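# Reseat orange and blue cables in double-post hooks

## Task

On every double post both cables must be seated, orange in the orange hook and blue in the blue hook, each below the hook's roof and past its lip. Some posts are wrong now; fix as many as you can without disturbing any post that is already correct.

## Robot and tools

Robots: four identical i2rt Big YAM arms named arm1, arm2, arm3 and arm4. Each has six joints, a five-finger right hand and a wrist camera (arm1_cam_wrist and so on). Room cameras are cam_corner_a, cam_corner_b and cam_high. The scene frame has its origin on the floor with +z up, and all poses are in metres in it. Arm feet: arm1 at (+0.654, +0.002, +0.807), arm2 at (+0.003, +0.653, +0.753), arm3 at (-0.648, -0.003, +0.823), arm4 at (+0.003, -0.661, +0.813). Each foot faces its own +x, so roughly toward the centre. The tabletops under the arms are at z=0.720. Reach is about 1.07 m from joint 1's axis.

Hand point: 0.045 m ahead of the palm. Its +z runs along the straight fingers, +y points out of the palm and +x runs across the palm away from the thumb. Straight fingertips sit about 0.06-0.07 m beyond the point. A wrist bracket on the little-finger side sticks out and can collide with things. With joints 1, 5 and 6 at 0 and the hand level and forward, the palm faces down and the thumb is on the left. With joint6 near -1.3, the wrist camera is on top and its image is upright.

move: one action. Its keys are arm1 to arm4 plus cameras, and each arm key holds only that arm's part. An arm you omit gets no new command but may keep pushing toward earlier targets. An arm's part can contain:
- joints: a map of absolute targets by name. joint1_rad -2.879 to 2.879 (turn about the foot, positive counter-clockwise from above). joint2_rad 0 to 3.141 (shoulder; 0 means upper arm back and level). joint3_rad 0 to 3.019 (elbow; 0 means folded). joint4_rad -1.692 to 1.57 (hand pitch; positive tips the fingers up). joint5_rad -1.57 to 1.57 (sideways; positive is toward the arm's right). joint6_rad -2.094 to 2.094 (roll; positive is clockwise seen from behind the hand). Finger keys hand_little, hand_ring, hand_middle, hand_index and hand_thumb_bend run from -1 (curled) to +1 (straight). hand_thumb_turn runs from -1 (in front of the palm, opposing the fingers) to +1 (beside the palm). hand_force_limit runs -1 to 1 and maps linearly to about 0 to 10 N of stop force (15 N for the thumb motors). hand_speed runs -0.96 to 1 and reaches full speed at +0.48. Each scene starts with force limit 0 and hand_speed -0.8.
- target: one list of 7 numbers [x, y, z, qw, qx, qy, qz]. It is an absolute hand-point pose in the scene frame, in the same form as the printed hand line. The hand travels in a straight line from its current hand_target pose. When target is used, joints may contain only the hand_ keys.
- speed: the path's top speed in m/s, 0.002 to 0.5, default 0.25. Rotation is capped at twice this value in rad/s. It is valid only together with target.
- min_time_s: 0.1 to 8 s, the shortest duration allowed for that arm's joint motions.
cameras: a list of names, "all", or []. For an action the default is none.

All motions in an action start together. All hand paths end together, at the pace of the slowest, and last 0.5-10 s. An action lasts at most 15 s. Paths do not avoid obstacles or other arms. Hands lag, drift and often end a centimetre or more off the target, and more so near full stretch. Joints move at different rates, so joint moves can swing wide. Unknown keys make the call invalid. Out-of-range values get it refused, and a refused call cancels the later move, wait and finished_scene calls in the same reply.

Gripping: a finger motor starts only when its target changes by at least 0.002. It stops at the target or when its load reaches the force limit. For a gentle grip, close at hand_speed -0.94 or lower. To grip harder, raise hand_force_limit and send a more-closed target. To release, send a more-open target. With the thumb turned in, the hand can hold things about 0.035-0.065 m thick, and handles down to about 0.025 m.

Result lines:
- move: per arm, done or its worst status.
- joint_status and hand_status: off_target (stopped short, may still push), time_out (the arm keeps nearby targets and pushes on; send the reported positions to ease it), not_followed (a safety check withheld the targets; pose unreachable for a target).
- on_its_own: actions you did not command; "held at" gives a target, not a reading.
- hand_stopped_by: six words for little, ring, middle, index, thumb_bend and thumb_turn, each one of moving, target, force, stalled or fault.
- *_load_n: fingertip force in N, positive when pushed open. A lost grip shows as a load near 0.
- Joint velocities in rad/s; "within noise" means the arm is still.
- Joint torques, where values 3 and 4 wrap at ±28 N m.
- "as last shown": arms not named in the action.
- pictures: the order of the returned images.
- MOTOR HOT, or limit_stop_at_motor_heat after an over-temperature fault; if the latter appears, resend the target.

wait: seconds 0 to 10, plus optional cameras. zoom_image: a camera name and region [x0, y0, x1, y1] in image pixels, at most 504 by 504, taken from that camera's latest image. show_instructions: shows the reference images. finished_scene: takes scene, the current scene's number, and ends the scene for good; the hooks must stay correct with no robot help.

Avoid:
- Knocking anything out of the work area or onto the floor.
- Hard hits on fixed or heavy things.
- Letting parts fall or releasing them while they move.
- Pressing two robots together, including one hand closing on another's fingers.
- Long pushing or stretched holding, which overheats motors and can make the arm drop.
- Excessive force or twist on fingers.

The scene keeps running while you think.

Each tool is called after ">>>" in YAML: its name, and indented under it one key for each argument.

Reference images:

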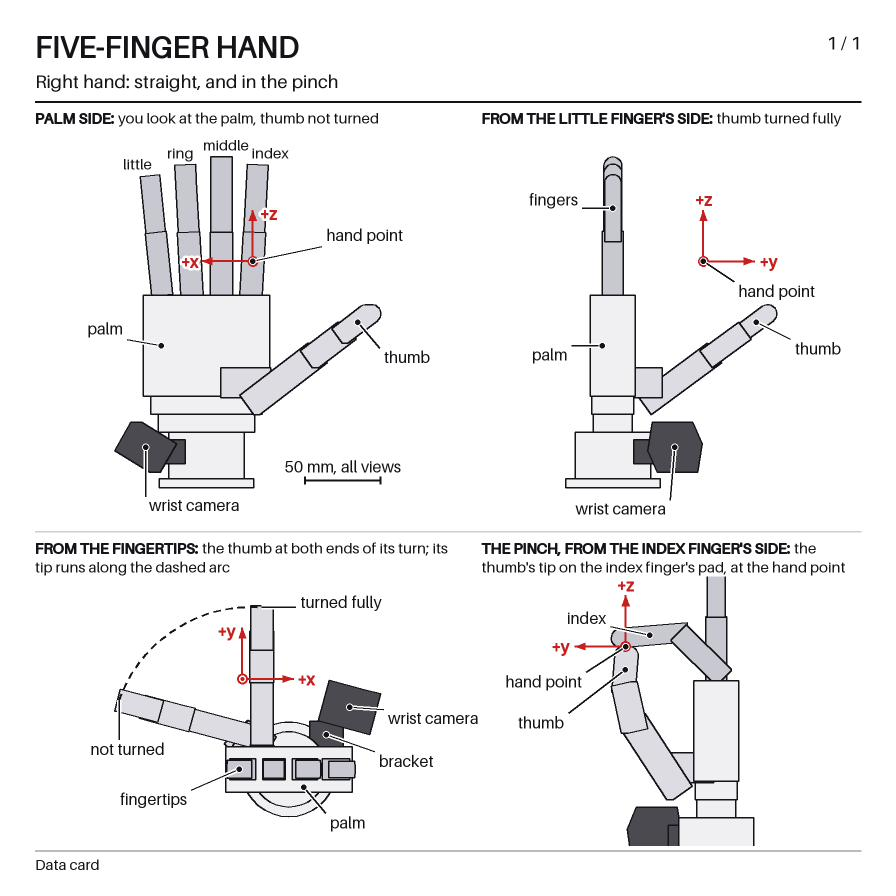

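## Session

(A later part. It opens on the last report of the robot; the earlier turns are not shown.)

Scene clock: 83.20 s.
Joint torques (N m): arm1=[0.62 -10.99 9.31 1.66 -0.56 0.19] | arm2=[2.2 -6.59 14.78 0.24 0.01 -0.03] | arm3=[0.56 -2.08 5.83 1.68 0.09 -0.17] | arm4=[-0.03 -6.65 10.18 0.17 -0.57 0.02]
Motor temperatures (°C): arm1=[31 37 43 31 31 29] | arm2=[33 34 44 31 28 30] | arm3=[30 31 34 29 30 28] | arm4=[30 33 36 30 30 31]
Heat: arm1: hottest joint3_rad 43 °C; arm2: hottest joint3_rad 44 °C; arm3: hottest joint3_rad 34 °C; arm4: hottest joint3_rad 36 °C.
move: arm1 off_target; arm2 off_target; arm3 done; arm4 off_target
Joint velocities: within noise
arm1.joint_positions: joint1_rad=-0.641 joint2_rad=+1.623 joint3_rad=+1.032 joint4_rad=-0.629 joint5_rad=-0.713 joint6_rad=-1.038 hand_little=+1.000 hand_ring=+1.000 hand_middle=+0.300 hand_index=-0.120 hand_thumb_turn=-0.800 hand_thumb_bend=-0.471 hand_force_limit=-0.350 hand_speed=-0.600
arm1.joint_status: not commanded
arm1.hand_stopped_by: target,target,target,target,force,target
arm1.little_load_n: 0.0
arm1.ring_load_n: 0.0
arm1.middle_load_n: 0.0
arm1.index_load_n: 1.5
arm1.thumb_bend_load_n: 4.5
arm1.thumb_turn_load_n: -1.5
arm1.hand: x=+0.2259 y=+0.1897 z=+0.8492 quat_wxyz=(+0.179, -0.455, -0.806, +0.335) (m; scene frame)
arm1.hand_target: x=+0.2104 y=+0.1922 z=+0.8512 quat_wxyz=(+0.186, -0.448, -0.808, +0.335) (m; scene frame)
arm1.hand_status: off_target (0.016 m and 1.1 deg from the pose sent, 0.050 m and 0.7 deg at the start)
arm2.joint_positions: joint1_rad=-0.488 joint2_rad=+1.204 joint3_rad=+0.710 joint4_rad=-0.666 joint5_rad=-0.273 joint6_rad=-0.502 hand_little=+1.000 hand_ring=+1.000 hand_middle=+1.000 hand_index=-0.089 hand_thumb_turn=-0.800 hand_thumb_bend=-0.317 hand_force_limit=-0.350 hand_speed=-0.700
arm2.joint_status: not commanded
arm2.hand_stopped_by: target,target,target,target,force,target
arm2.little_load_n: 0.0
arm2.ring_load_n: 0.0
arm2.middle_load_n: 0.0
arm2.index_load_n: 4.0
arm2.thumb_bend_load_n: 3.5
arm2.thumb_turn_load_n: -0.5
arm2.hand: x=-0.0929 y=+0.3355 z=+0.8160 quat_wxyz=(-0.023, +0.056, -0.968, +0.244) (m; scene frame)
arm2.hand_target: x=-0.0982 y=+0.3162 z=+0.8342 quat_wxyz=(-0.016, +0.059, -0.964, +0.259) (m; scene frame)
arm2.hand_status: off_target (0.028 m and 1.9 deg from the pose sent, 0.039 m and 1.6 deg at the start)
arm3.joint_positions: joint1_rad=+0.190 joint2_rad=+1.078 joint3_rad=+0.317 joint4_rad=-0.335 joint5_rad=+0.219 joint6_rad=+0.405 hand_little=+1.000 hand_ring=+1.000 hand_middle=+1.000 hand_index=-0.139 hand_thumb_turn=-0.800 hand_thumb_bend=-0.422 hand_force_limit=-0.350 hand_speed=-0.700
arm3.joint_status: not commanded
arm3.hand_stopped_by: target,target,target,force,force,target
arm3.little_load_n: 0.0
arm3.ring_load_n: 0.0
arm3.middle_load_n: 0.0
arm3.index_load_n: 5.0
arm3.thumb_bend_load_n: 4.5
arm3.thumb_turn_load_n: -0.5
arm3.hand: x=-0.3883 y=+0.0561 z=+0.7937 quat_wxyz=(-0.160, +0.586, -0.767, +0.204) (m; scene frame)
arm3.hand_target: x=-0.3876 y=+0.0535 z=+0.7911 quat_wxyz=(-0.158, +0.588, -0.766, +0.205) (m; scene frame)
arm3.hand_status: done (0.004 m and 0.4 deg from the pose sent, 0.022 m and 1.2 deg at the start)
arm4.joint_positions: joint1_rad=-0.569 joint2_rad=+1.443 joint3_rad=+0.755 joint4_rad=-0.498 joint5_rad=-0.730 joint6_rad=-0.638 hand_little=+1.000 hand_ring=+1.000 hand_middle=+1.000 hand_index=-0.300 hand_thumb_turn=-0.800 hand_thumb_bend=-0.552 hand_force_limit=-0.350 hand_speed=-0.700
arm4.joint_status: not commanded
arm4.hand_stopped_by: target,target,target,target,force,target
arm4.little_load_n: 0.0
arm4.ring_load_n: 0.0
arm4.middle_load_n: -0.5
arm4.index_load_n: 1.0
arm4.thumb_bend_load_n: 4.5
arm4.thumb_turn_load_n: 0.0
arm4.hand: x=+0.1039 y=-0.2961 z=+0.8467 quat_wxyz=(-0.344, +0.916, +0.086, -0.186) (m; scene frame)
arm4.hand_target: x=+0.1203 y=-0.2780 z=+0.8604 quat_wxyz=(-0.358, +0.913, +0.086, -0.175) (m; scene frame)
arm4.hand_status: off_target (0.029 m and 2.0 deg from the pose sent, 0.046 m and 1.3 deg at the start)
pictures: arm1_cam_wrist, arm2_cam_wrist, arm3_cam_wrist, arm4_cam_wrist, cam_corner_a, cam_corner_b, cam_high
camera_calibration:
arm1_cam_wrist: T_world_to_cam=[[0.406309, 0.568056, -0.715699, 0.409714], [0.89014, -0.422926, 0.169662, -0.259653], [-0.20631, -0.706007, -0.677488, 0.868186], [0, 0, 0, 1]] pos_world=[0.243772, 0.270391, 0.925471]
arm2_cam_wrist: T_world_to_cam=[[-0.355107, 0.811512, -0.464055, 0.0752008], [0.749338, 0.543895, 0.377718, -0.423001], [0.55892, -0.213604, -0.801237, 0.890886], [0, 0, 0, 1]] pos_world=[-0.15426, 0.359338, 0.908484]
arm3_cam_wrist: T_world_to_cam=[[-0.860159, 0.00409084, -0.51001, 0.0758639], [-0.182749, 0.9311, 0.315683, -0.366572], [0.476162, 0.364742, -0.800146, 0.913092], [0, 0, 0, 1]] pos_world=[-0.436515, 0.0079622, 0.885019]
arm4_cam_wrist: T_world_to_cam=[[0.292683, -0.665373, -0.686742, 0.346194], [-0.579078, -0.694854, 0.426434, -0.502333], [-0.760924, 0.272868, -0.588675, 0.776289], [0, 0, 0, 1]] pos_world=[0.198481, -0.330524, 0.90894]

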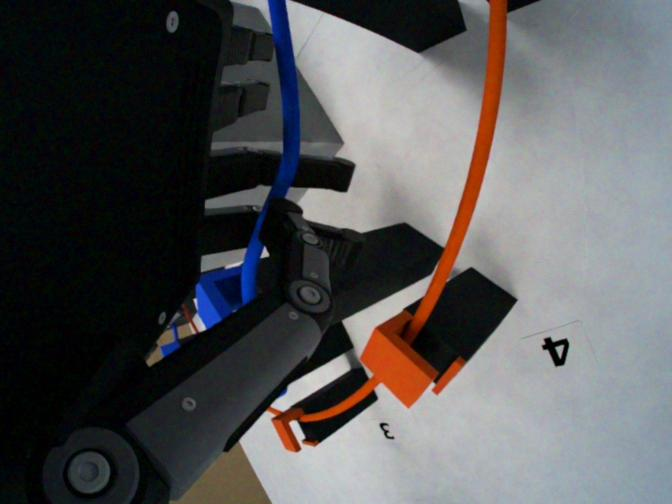

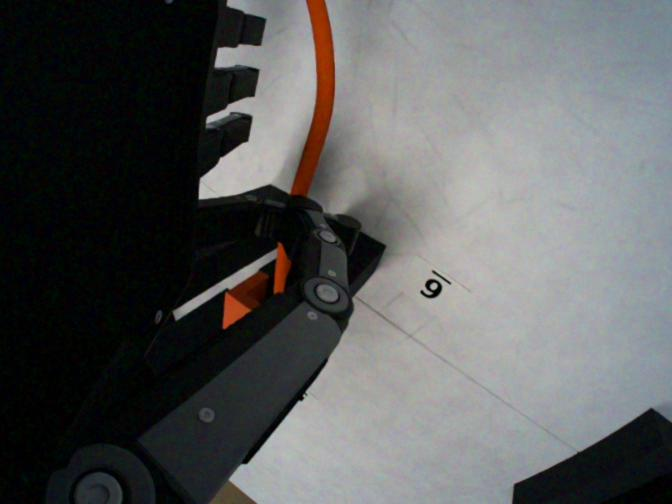

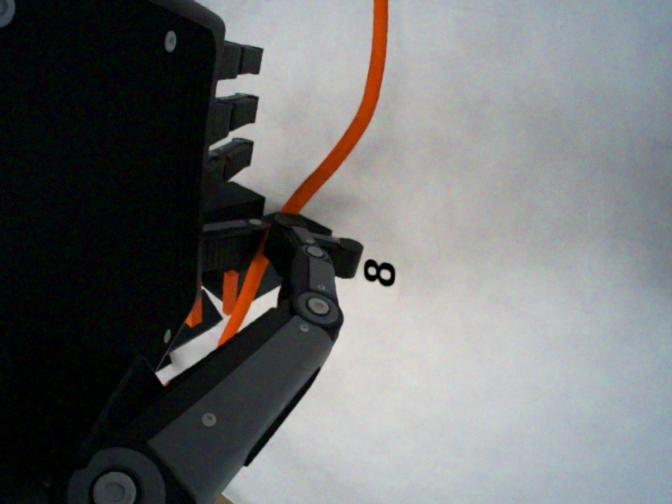

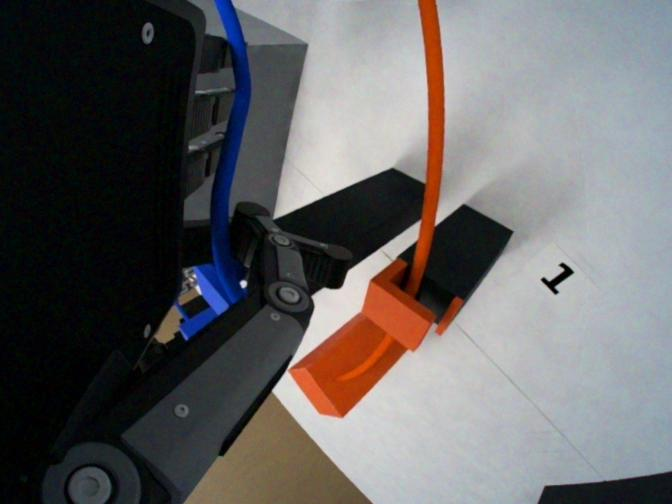

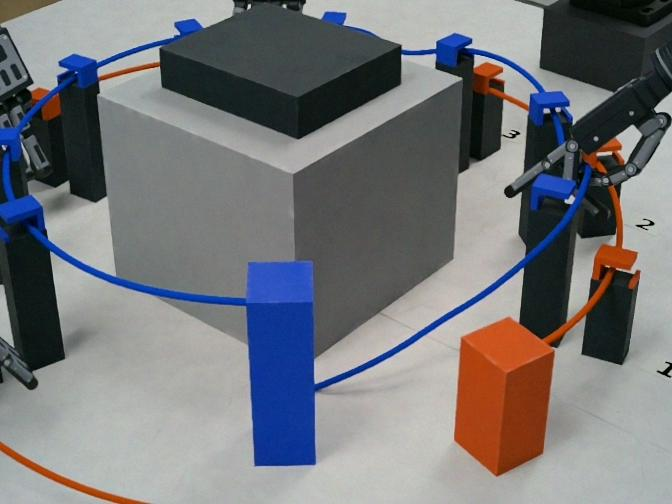

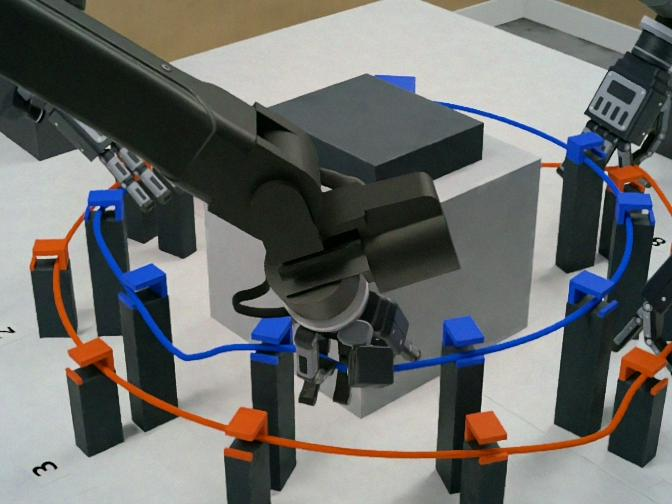

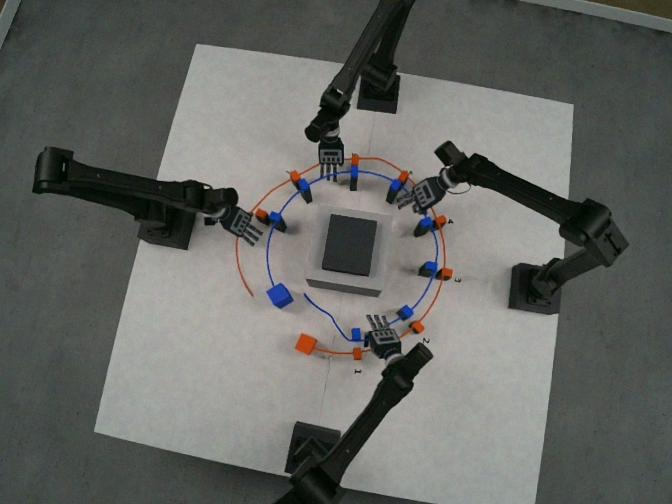

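>>> move:
  arm1: {"target": [0.1880, 0.1815, 0.8500, -0.1855, 0.4479, 0.8080, -0.3347], "speed": 0.05}
  arm2: {"joints": {"hand_index": 1.0, "hand_speed": -0.4}}
  arm3: {"target": [-0.3375, 0.0345, 0.8000, 0.1576, -0.5880, 0.7663, -0.2053], "speed": 0.05}
  arm4: {"target": [0.1155, -0.2475, 0.8600, -0.3574, 0.9131, 0.0860, -0.1753], "speed": 0.05}
  cameras: ["all"]

>>> zoom_image:
  camera: "arm1_cam_wrist"
  region: [190, 170, 390, 370]

>>> zoom_image:
  camera: "arm2_cam_wrist"
  region: [200, 170, 380, 350]

>>> zoom_image:
  camera: "arm3_cam_wrist"
  region: [190, 170, 390, 370]

>>> zoom_image:
  camera: "arm4_cam_wrist"
  region: [170, 170, 390, 390]

>>> zoom_image:
  camera: "cam_corner_a"
  region: [490, 130, 672, 312]

>>> zoom_image:
  camera: "cam_corner_b"
  region: [230, 280, 450, 400]

>>> zoom_image:
  camera: "cam_corner_b"
  region: [570, 280, 672, 400]

>>> zoom_image:
  camera: "cam_corner_b"
  region: [580, 120, 672, 230]

Scene clock: 89.00 s.
Joint torques (N m): arm1=[1.14 -11.05 10.19 1.91 -0.63 0.19] | arm2=[2.02 -6.65 14.76 0.39 0 -0.04] | arm3=[0.38 -3.43 8.84 1.94 0.15 -0.11] | arm4=[1.85 -8.35 10.45 0.8 -0.41 0.15]
Motor temperatures (°C): arm1=[31 37 43 32 31 29] | arm2=[33 34 45 31 28 30] | arm3=[30 31 34 29 30 28] | arm4=[30 33 37 30 30 31]
Heat: arm1: hottest joint3_rad 43 °C; arm2: hottest joint3_rad 45 °C; arm3: hottest joint3_rad 34 °C; arm4: hottest joint3_rad 37 °C.
move: arm1 off_target; arm2 done; arm3 off_target; arm4 off_target
Joint velocities: within noise
arm1.joint_positions: joint1_rad=-0.601 joint2_rad=+1.645 joint3_rad=+1.047 joint4_rad=-0.597 joint5_rad=-0.695 joint6_rad=-0.985 hand_little=+1.000 hand_ring=+1.000 hand_middle=+0.300 hand_index=-0.120 hand_thumb_turn=-0.800 hand_thumb_bend=-0.471 hand_force_limit=-0.350 hand_speed=-0.600
arm1.joint_status: not commanded
arm1.hand_stopped_by: target,target,target,target,force,target
arm1.little_load_n: 0.0
arm1.ring_load_n: 0.0
arm1.middle_load_n: 0.0
arm1.index_load_n: 1.0
arm1.thumb_bend_load_n: 4.0
arm1.thumb_turn_load_n: -1.0
arm1.hand: x=+0.2102 y=+0.1792 z=+0.8449 quat_wxyz=(+0.175, -0.459, -0.805, +0.334) (m; scene frame)
arm1.hand_target: x=+0.1888 y=+0.1811 z=+0.8506 quat_wxyz=(+0.186, -0.448, -0.808, +0.335) (m; scene frame)
arm1.hand_status: off_target (0.023 m and 1.8 deg from the pose sent, 0.039 m and 1.1 deg at the start)
arm2.joint_positions: joint1_rad=-0.487 joint2_rad=+1.204 joint3_rad=+0.710 joint4_rad=-0.669 joint5_rad=-0.273 joint6_rad=-0.501 hand_little=+1.000 hand_ring=+1.000 hand_middle=+1.000 hand_index=+1.000 hand_thumb_turn=-0.800 hand_thumb_bend=-0.318 hand_force_limit=-0.350 hand_speed=-0.400
arm2.joint_status: all done
arm2.hand_stopped_by: target,target,target,target,force,target
arm2.little_load_n: 0.0
arm2.ring_load_n: 0.0
arm2.middle_load_n: -0.5
arm2.index_load_n: 0.0
arm2.thumb_bend_load_n: 0.0
arm2.thumb_turn_load_n: 0.0
arm2.hand: x=-0.0922 y=+0.3362 z=+0.8157 quat_wxyz=(-0.024, +0.056, -0.968, +0.242) (m; scene frame)
arm2.hand_target: x=-0.0982 y=+0.3162 z=+0.8341 quat_wxyz=(-0.016, +0.059, -0.964, +0.259) (m; scene frame)
arm2.hand_status: not commanded
arm3.joint_positions: joint1_rad=+0.085 joint2_rad=+1.204 joint3_rad=+0.389 joint4_rad=-0.315 joint5_rad=+0.168 joint6_rad=+0.304 hand_little=+1.000 hand_ring=+1.000 hand_middle=+1.000 hand_index=-0.139 hand_thumb_turn=-0.800 hand_thumb_bend=-0.422 hand_force_limit=-0.350 hand_speed=-0.700
arm3.joint_status: not commanded
arm3.hand_stopped_by: target,target,target,force,force,target
arm3.little_load_n: 0.0
arm3.ring_load_n: 0.0
arm3.middle_load_n: 0.0
arm3.index_load_n: 4.0
arm3.thumb_bend_load_n: 4.0
arm3.thumb_turn_load_n: -1.5
arm3.hand: x=-0.3658 y=+0.0358 z=+0.7879 quat_wxyz=(-0.139, +0.594, -0.769, +0.190) (m; scene frame)
arm3.hand_target: x=-0.3388 y=+0.0343 z=+0.8014 quat_wxyz=(-0.157, +0.588, -0.766, +0.206) (m; scene frame)
arm3.hand_status: off_target (0.031 m and 2.8 deg from the pose sent, 0.056 m and 0.4 deg at the start)
arm4.joint_positions: joint1_rad=-0.537 joint2_rad=+1.489 joint3_rad=+0.803 joint4_rad=-0.485 joint5_rad=-0.713 joint6_rad=-0.586 hand_little=+1.000 hand_ring=+1.000 hand_middle=+1.000 hand_index=-0.300 hand_thumb_turn=-0.800 hand_thumb_bend=-0.552 hand_force_limit=-0.350 hand_speed=-0.700
arm4.joint_status: not commanded
arm4.hand_stopped_by: target,target,target,target,force,target
arm4.little_load_n: 0.0
arm4.ring_load_n: 0.0
arm4.middle_load_n: 0.0
arm4.index_load_n: 1.0
arm4.thumb_bend_load_n: 4.5
arm4.thumb_turn_load_n: 0.0
arm4.hand: x=+0.1034 y=-0.2753 z=+0.8460 quat_wxyz=(-0.338, +0.919, +0.078, -0.189) (m; scene frame)
arm4.hand_target: x=+0.1149 y=-0.2491 z=+0.8610 quat_wxyz=(-0.358, +0.913, +0.086, -0.176) (m; scene frame)
arm4.hand_status: off_target (0.033 m and 3.0 deg from the pose sent, 0.052 m and 1.9 deg at the start)
pictures: arm1_cam_wrist, arm2_cam_wrist, arm3_cam_wrist, arm4_cam_wrist, cam_corner_a, cam_corner_b, cam_high
camera_calibration:
arm1_cam_wrist: T_world_to_cam=[[0.416326, 0.563279, -0.713715, 0.416081], [0.886279, -0.426622, 0.180287, -0.256887], [-0.202934, -0.707609, -0.676836, 0.853655], [0, 0, 0, 1]] pos_world=[0.227684, 0.260091, 0.921062]
arm2_cam_wrist: T_world_to_cam=[[-0.354316, 0.812954, -0.462132, 0.0727719], [0.748608, 0.542745, 0.380806, -0.42598], [0.560398, -0.21103, -0.800887, 0.889435], [0, 0, 0, 1]] pos_world=[-0.153761, 0.359735, 0.908183]
arm3_cam_wrist: T_world_to_cam=[[-0.88582, -0.00413605, -0.464011, 0.0470093], [-0.172099, 0.931573, 0.320241, -0.341478], [0.430936, 0.363532, -0.825917, 0.908973], [0, 0, 0, 1]] pos_world=[-0.408835, -0.0121352, 0.881905]
arm4_cam_wrist: T_world_to_cam=[[0.278275, -0.680031, -0.678322, 0.349983], [-0.581694, -0.681294, 0.444376, -0.49914], [-0.764326, 0.270917, -0.585157, 0.766556], [0, 0, 0, 1]] pos_world=[0.19816, -0.309735, 0.907763]

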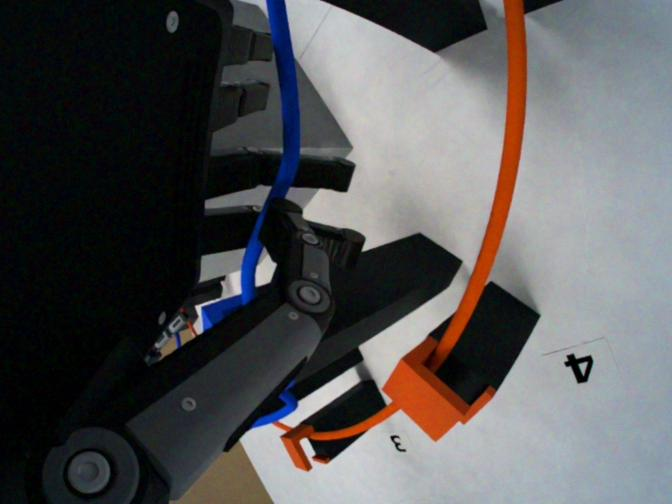

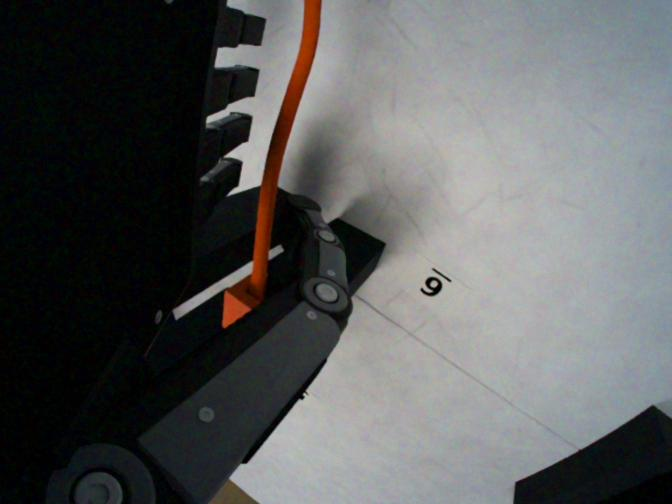

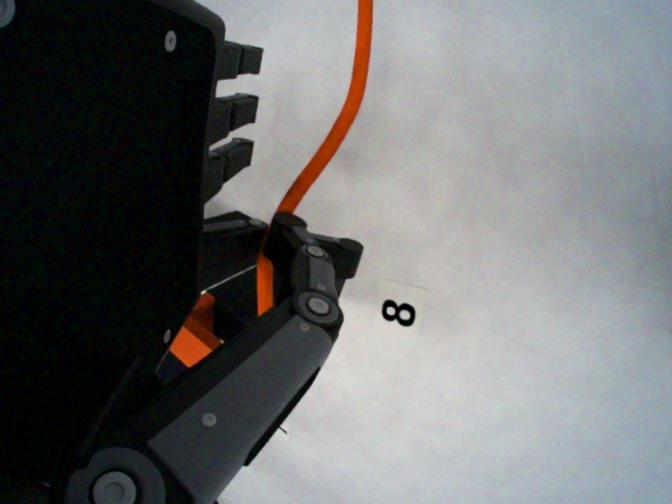

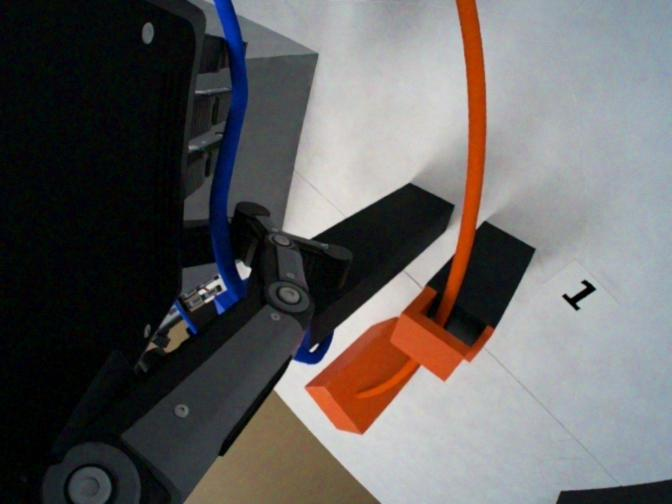

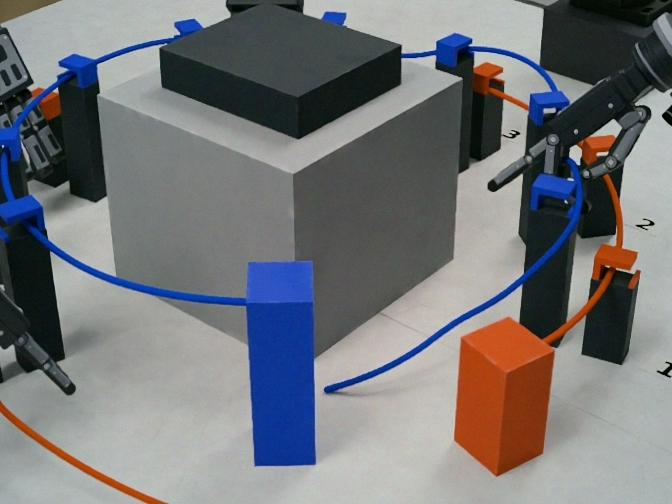

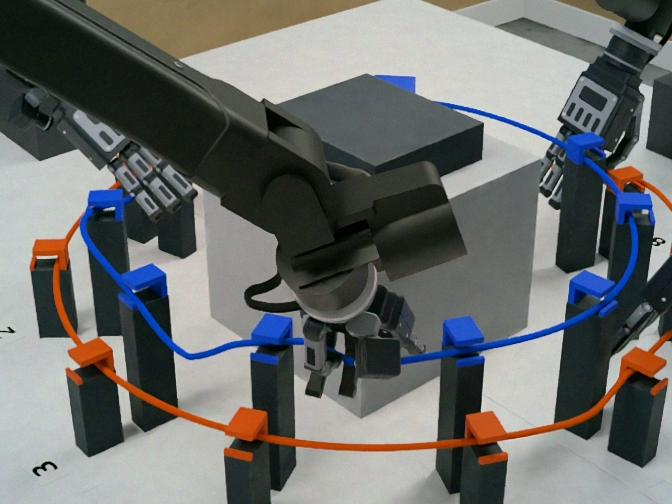

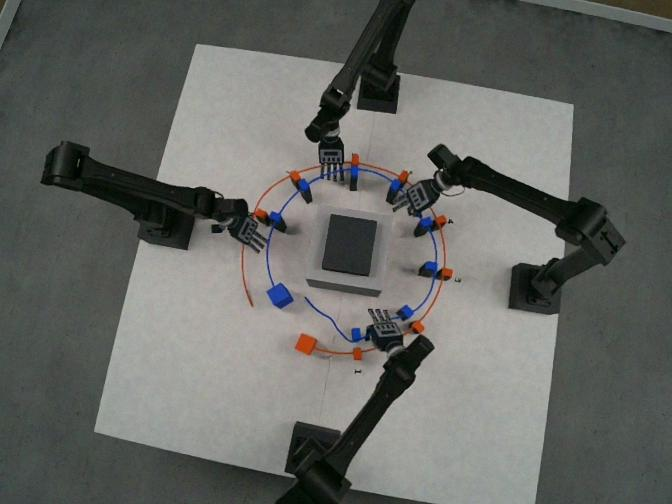

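Scaled by 2.520 from the camera's 672x504 image, which has a finer 960x720 frame.

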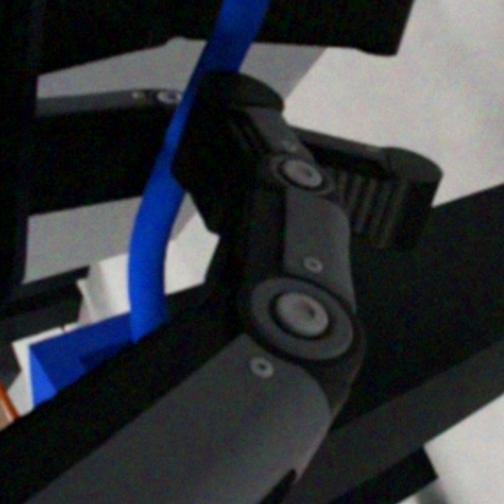

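Scaled by 2.800 from the camera's 672x504 image, which has a finer 960x720 frame.

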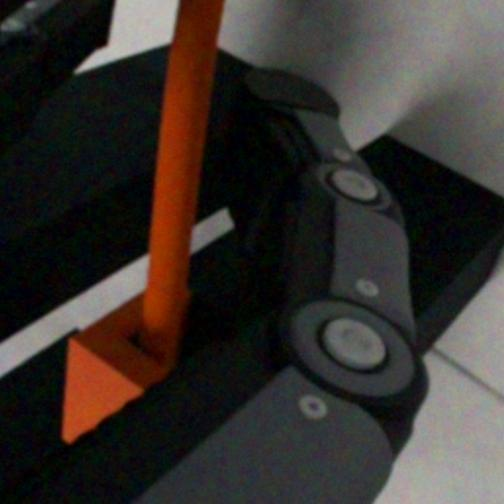

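Scaled by 2.520 from the camera's 672x504 image, which has a finer 960x720 frame.

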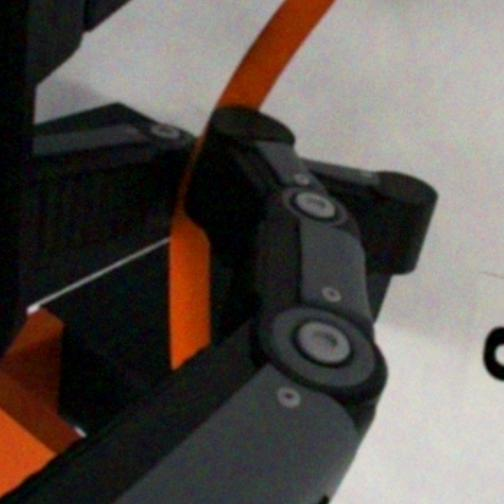

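Scaled by 2.291 from the camera's 672x504 image, which has a finer 960x720 frame.

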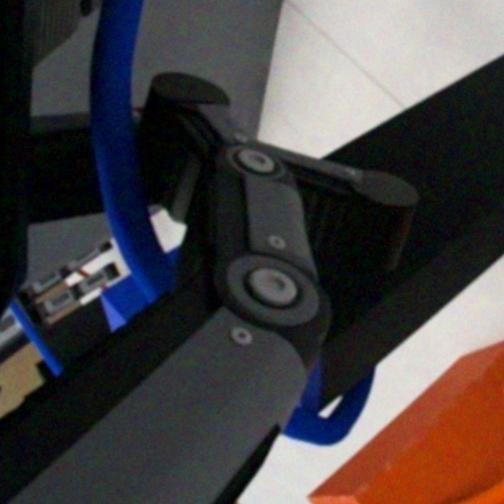

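Scaled by 2.769 from the camera's 672x504 image, which has a finer 960x720 frame.

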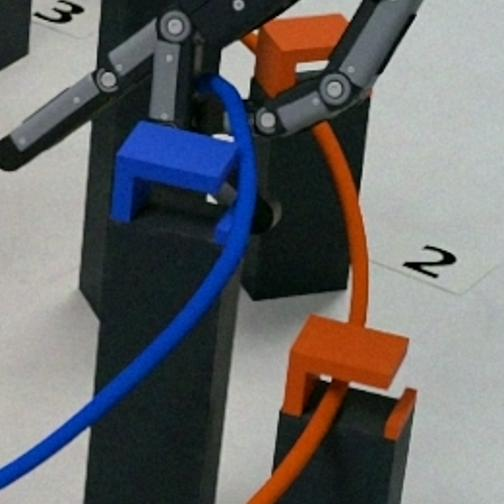

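Scaled by 2.291 from the camera's 672x504 image, which has a finer 960x720 frame.

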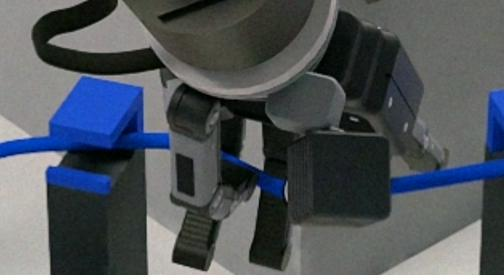

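Scaled by 4.200 from the camera's 672x504 image, which has a finer 960x720 frame.

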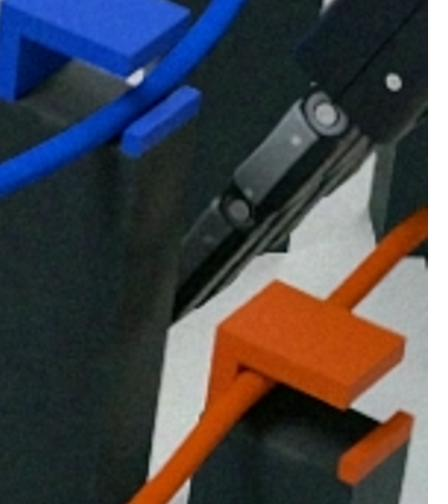

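Scaled by 4.582 from the camera's 672x504 image, which has a finer 960x720 frame.

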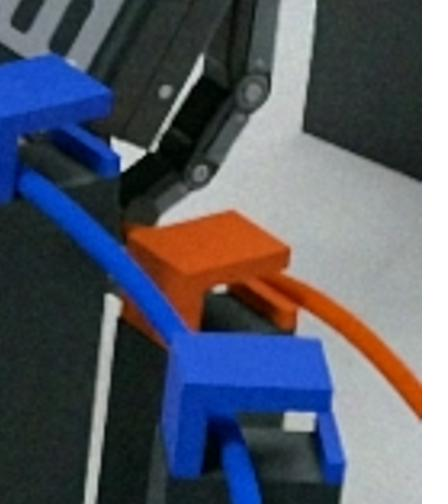

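>>> move:
  cameras: ["arm1_cam_wrist","arm2_cam_wrist","arm3_cam_wrist","arm4_cam_wrist","cam_corner_a","cam_corner_b"]

Scene clock: 91.30 s.
Joint torques (N m): arm1=[1.03 -11.11 10.09 1.87 -0.63 0.21] | arm2=[2.08 -6.71 14.78 0.38 0 -0.03] | arm3=[0.44 -3.31 8.85 1.98 0.15 -0.12] | arm4=[1.55 -8.29 10.47 1.16 -0.38 0.11]
Motor temperatures (°C): arm1=[31 37 44 32 31 29] | arm2=[33 34 45 31 28 30] | arm3=[30 31 34 29 30 28] | arm4=[30 33 37 30 30 31]
Heat: arm1: hottest joint3_rad 44 °C; arm2: hottest joint3_rad 45 °C; arm3: hottest joint3_rad 34 °C; arm4: hottest joint3_rad 37 °C.
Joint velocities: within noise
arm1.joint_positions: joint1_rad=-0.601 joint2_rad=+1.645 joint3_rad=+1.047 joint4_rad=-0.597 joint5_rad=-0.695 joint6_rad=-0.985 hand_little=+1.000 hand_ring=+1.000 hand_middle=+0.300 hand_index=-0.120 hand_thumb_turn=-0.800 hand_thumb_bend=-0.471 hand_force_limit=-0.350 hand_speed=-0.600
arm1.joint_status: not commanded
arm1.hand_stopped_by: target,target,target,target,force,target
arm1.little_load_n: 0.0
arm1.ring_load_n: 0.0
arm1.middle_load_n: 0.0
arm1.index_load_n: 1.0
arm1.thumb_bend_load_n: 4.0
arm1.thumb_turn_load_n: -1.5
arm1.hand: x=+0.2102 y=+0.1792 z=+0.8449 quat_wxyz=(+0.175, -0.459, -0.805, +0.334) (m; scene frame)
arm1.hand_target: x=+0.1888 y=+0.1811 z=+0.8506 quat_wxyz=(+0.186, -0.448, -0.808, +0.335) (m; scene frame)
arm1.hand_status: off_target (0.023 m and 1.8 deg from the pose sent, 0.039 m and 1.1 deg at the start)
arm2.joint_positions: joint1_rad=-0.487 joint2_rad=+1.204 joint3_rad=+0.710 joint4_rad=-0.669 joint5_rad=-0.273 joint6_rad=-0.501 hand_little=+1.000 hand_ring=+1.000 hand_middle=+1.000 hand_index=+1.000 hand_thumb_turn=-0.800 hand_thumb_bend=-0.318 hand_force_limit=-0.350 hand_speed=-0.400
arm2.joint_status: all done
arm2.hand_stopped_by: target,target,target,target,force,target
arm2.little_load_n: 0.0
arm2.ring_load_n: 0.0
arm2.middle_load_n: 0.0
arm2.index_load_n: 0.0
arm2.thumb_bend_load_n: 0.0
arm2.thumb_turn_load_n: 0.0
arm2.hand: x=-0.0922 y=+0.3362 z=+0.8157 quat_wxyz=(-0.024, +0.056, -0.968, +0.242) (m; scene frame)
arm2.hand_target: x=-0.0982 y=+0.3162 z=+0.8341 quat_wxyz=(-0.016, +0.059, -0.964, +0.259) (m; scene frame)
arm2.hand_status: not commanded
arm3.joint_positions: joint1_rad=+0.085 joint2_rad=+1.204 joint3_rad=+0.389 joint4_rad=-0.315 joint5_rad=+0.168 joint6_rad=+0.304 hand_little=+1.000 hand_ring=+1.000 hand_middle=+1.000 hand_index=-0.139 hand_thumb_turn=-0.800 hand_thumb_bend=-0.422 hand_force_limit=-0.350 hand_speed=-0.700
arm3.joint_status: not commanded
arm3.hand_stopped_by: target,target,target,force,force,target
arm3.little_load_n: 0.0
arm3.ring_load_n: 0.0
arm3.middle_load_n: 0.0
arm3.index_load_n: 4.0
arm3.thumb_bend_load_n: 4.0
arm3.thumb_turn_load_n: -1.5
arm3.hand: x=-0.3659 y=+0.0358 z=+0.7879 quat_wxyz=(-0.139, +0.595, -0.769, +0.190) (m; scene frame)
arm3.hand_target: x=-0.3388 y=+0.0343 z=+0.8014 quat_wxyz=(-0.157, +0.588, -0.766, +0.206) (m; scene frame)
arm3.hand_status: off_target (0.031 m and 2.8 deg from the pose sent, 0.056 m and 0.4 deg at the start)
arm4.joint_positions: joint1_rad=-0.537 joint2_rad=+1.489 joint3_rad=+0.803 joint4_rad=-0.485 joint5_rad=-0.713 joint6_rad=-0.586 hand_little=+1.000 hand_ring=+1.000 hand_middle=+1.000 hand_index=-0.300 hand_thumb_turn=-0.800 hand_thumb_bend=-0.552 hand_force_limit=-0.350 hand_speed=-0.700
arm4.joint_status: not commanded
arm4.hand_stopped_by: target,target,target,target,force,target
arm4.little_load_n: 0.0
arm4.ring_load_n: 0.0
arm4.middle_load_n: 0.0
arm4.index_load_n: 1.0
arm4.thumb_bend_load_n: 4.5
arm4.thumb_turn_load_n: 0.0
arm4.hand: x=+0.1034 y=-0.2753 z=+0.8460 quat_wxyz=(-0.338, +0.919, +0.078, -0.189) (m; scene frame)
arm4.hand_target: x=+0.1149 y=-0.2491 z=+0.8610 quat_wxyz=(-0.358, +0.913, +0.086, -0.175) (m; scene frame)
arm4.hand_status: off_target (0.033 m and 3.0 deg from the pose sent, 0.052 m and 1.9 deg at the start)
pictures: arm1_cam_wrist, arm2_cam_wrist, arm3_cam_wrist, arm4_cam_wrist, cam_corner_a, cam_corner_b
camera_calibration:
arm1_cam_wrist: T_world_to_cam=[[0.416326, 0.563279, -0.713715, 0.416081], [0.886279, -0.426622, 0.180287, -0.256887], [-0.202934, -0.707609, -0.676836, 0.853655], [0, 0, 0, 1]] pos_world=[0.227684, 0.260091, 0.921062]
arm2_cam_wrist: T_world_to_cam=[[-0.354316, 0.812954, -0.462132, 0.0727719], [0.748608, 0.542745, 0.380806, -0.42598], [0.560398, -0.21103, -0.800887, 0.889435], [0, 0, 0, 1]] pos_world=[-0.153761, 0.359735, 0.908183]
arm3_cam_wrist: T_world_to_cam=[[-0.885857, -0.00454957, -0.463937, 0.0469235], [-0.172418, 0.931567, 0.320085, -0.34147], [0.430732, 0.36354, -0.826019, 0.90898], [0, 0, 0, 1]] pos_world=[-0.408835, -0.0121349, 0.881904]
arm4_cam_wrist: T_world_to_cam=[[0.278275, -0.680031, -0.678322, 0.349983], [-0.581694, -0.681294, 0.444376, -0.49914], [-0.764326, 0.270917, -0.585157, 0.766556], [0, 0, 0, 1]] pos_world=[0.19816, -0.309735, 0.907763]

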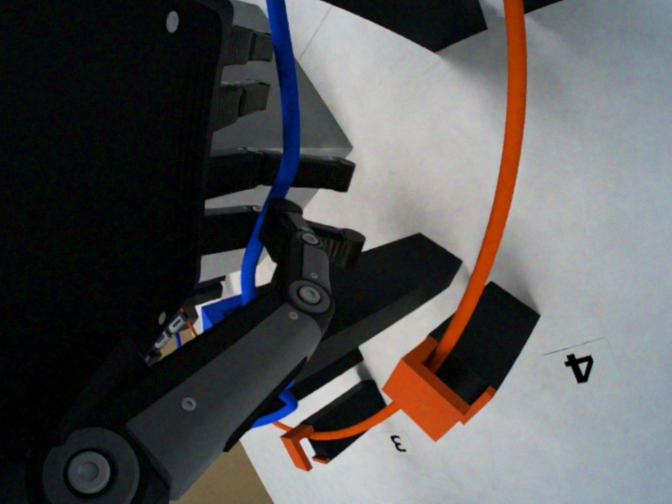

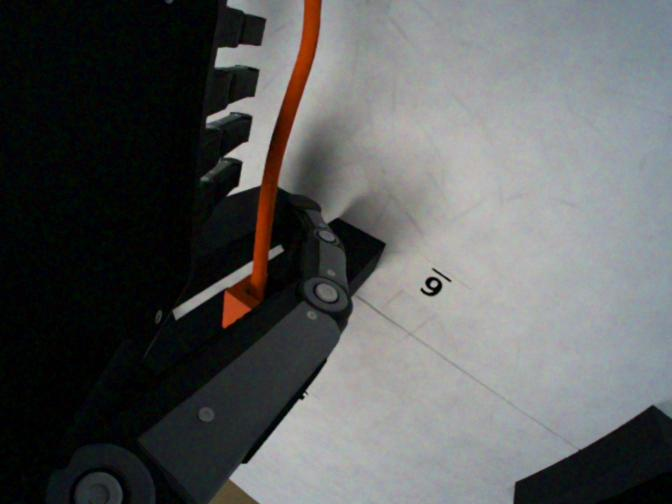

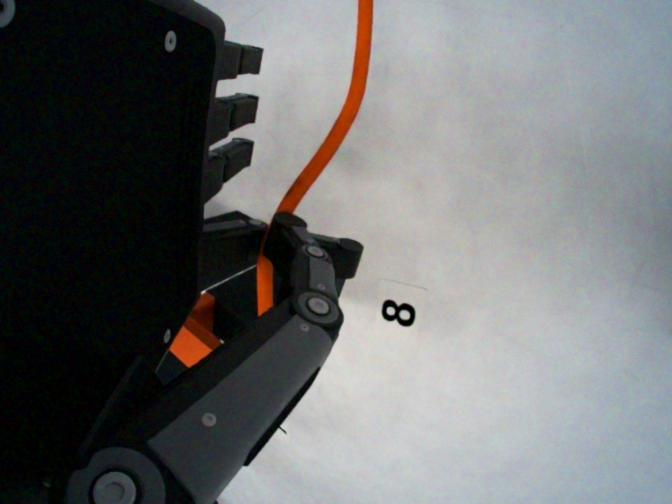

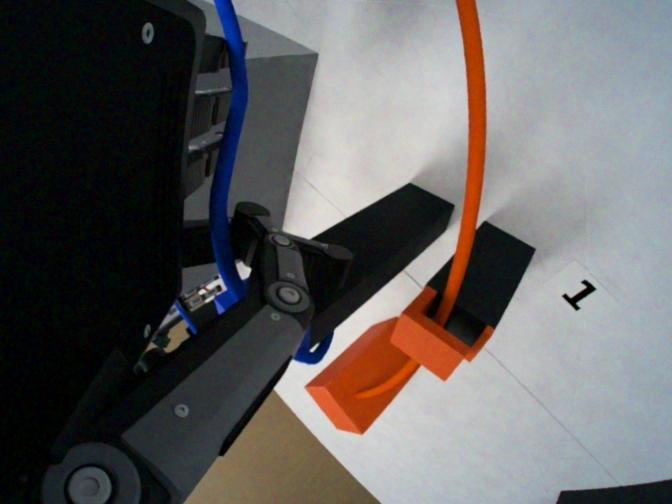

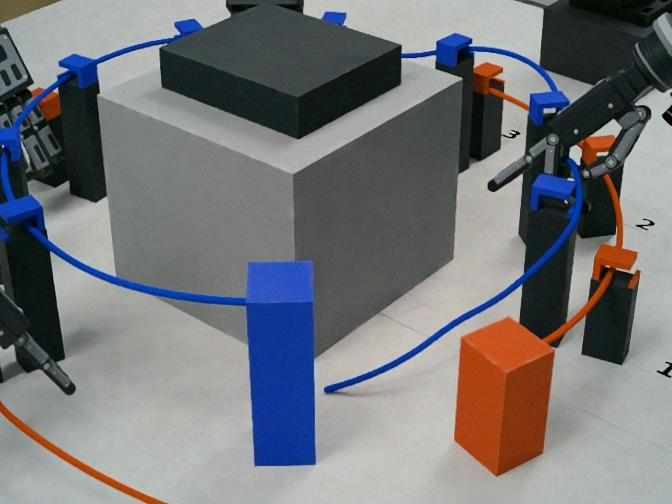

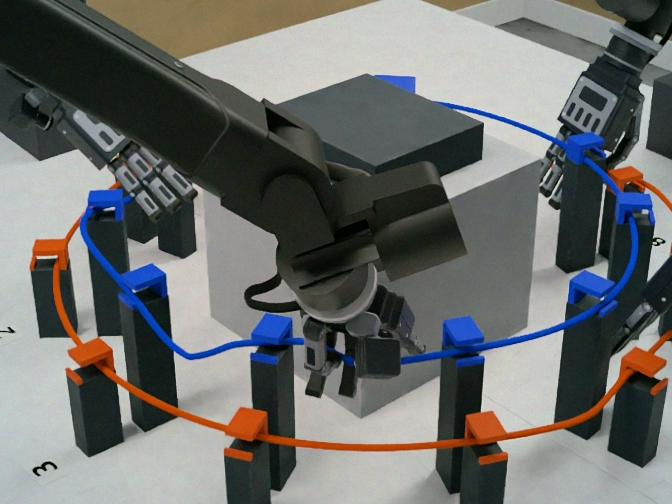

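>>> zoom_image:
  camera: "cam_corner_b"
  region: [230, 280, 330, 400]

>>> zoom_image:
  camera: "arm1_cam_wrist"
  region: [180, 160, 360, 340]

>>> zoom_image:
  camera: "cam_corner_b"
  region: [570, 280, 672, 400]

>>> zoom_image:
  camera: "cam_corner_b"
  region: [580, 120, 672, 230]

>>> zoom_image:
  camera: "cam_corner_a"
  region: [490, 130, 672, 312]

>>> zoom_image:
  camera: "arm4_cam_wrist"
  region: [160, 160, 360, 380]

>>> zoom_image:
  camera: "arm3_cam_wrist"
  region: [160, 180, 360, 400]

Scaled by 4.200 from the camera's 672x504 image, which has a finer 960x720 frame.

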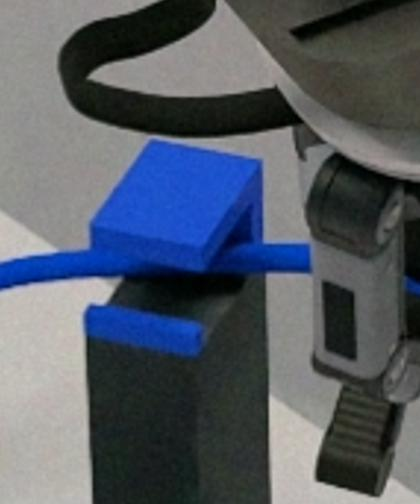

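Scaled by 2.800 from the camera's 672x504 image, which has a finer 960x720 frame.

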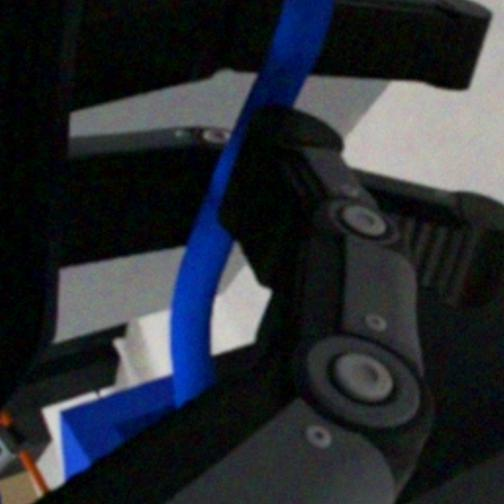

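Scaled by 4.200 from the camera's 672x504 image, which has a finer 960x720 frame.

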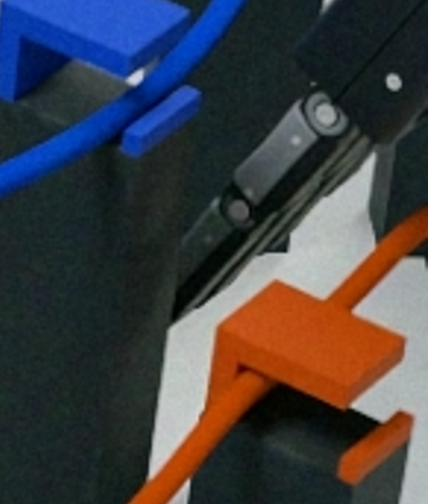

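Scaled by 4.582 from the camera's 672x504 image, which has a finer 960x720 frame.

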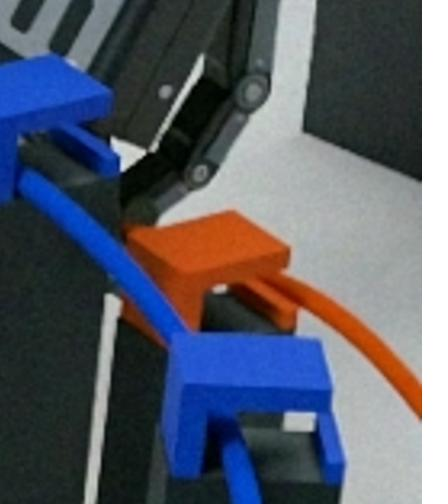

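Scaled by 2.769 from the camera's 672x504 image, which has a finer 960x720 frame.

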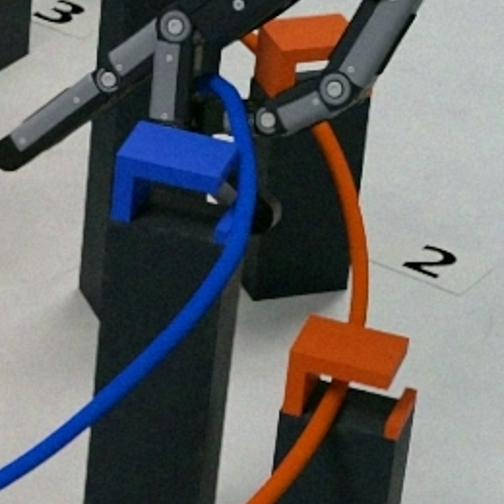

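Scaled by 2.291 from the camera's 672x504 image, which has a finer 960x720 frame.

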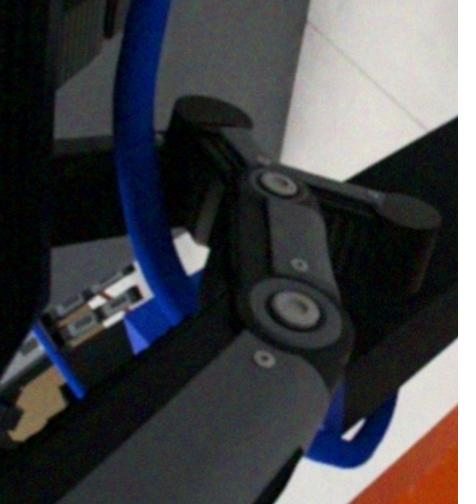

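Scaled by 2.291 from the camera's 672x504 image, which has a finer 960x720 frame.

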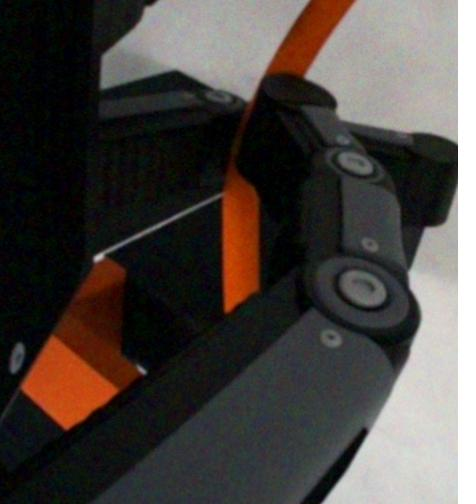

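>>> zoom_image:
  camera: "cam_corner_b"
  region: [612, 160, 660, 200]

>>> zoom_image:
  camera: "cam_corner_a"
  region: [525, 165, 590, 225]

Scaled by 10.500 from the camera's 672x504 image, which has a finer 960x720 frame.

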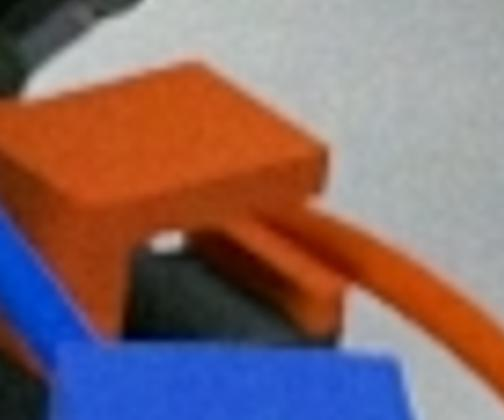

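Scaled by 7.754 from the camera's 672x504 image, which has a finer 960x720 frame.

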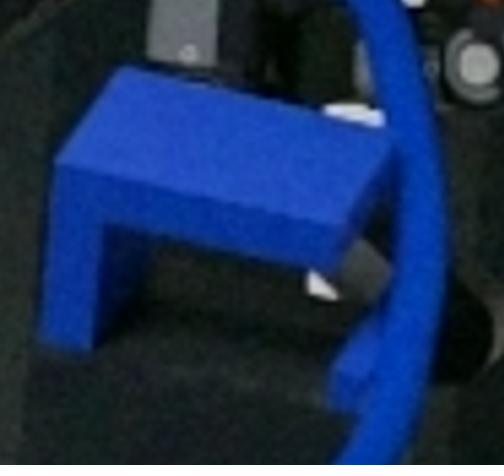

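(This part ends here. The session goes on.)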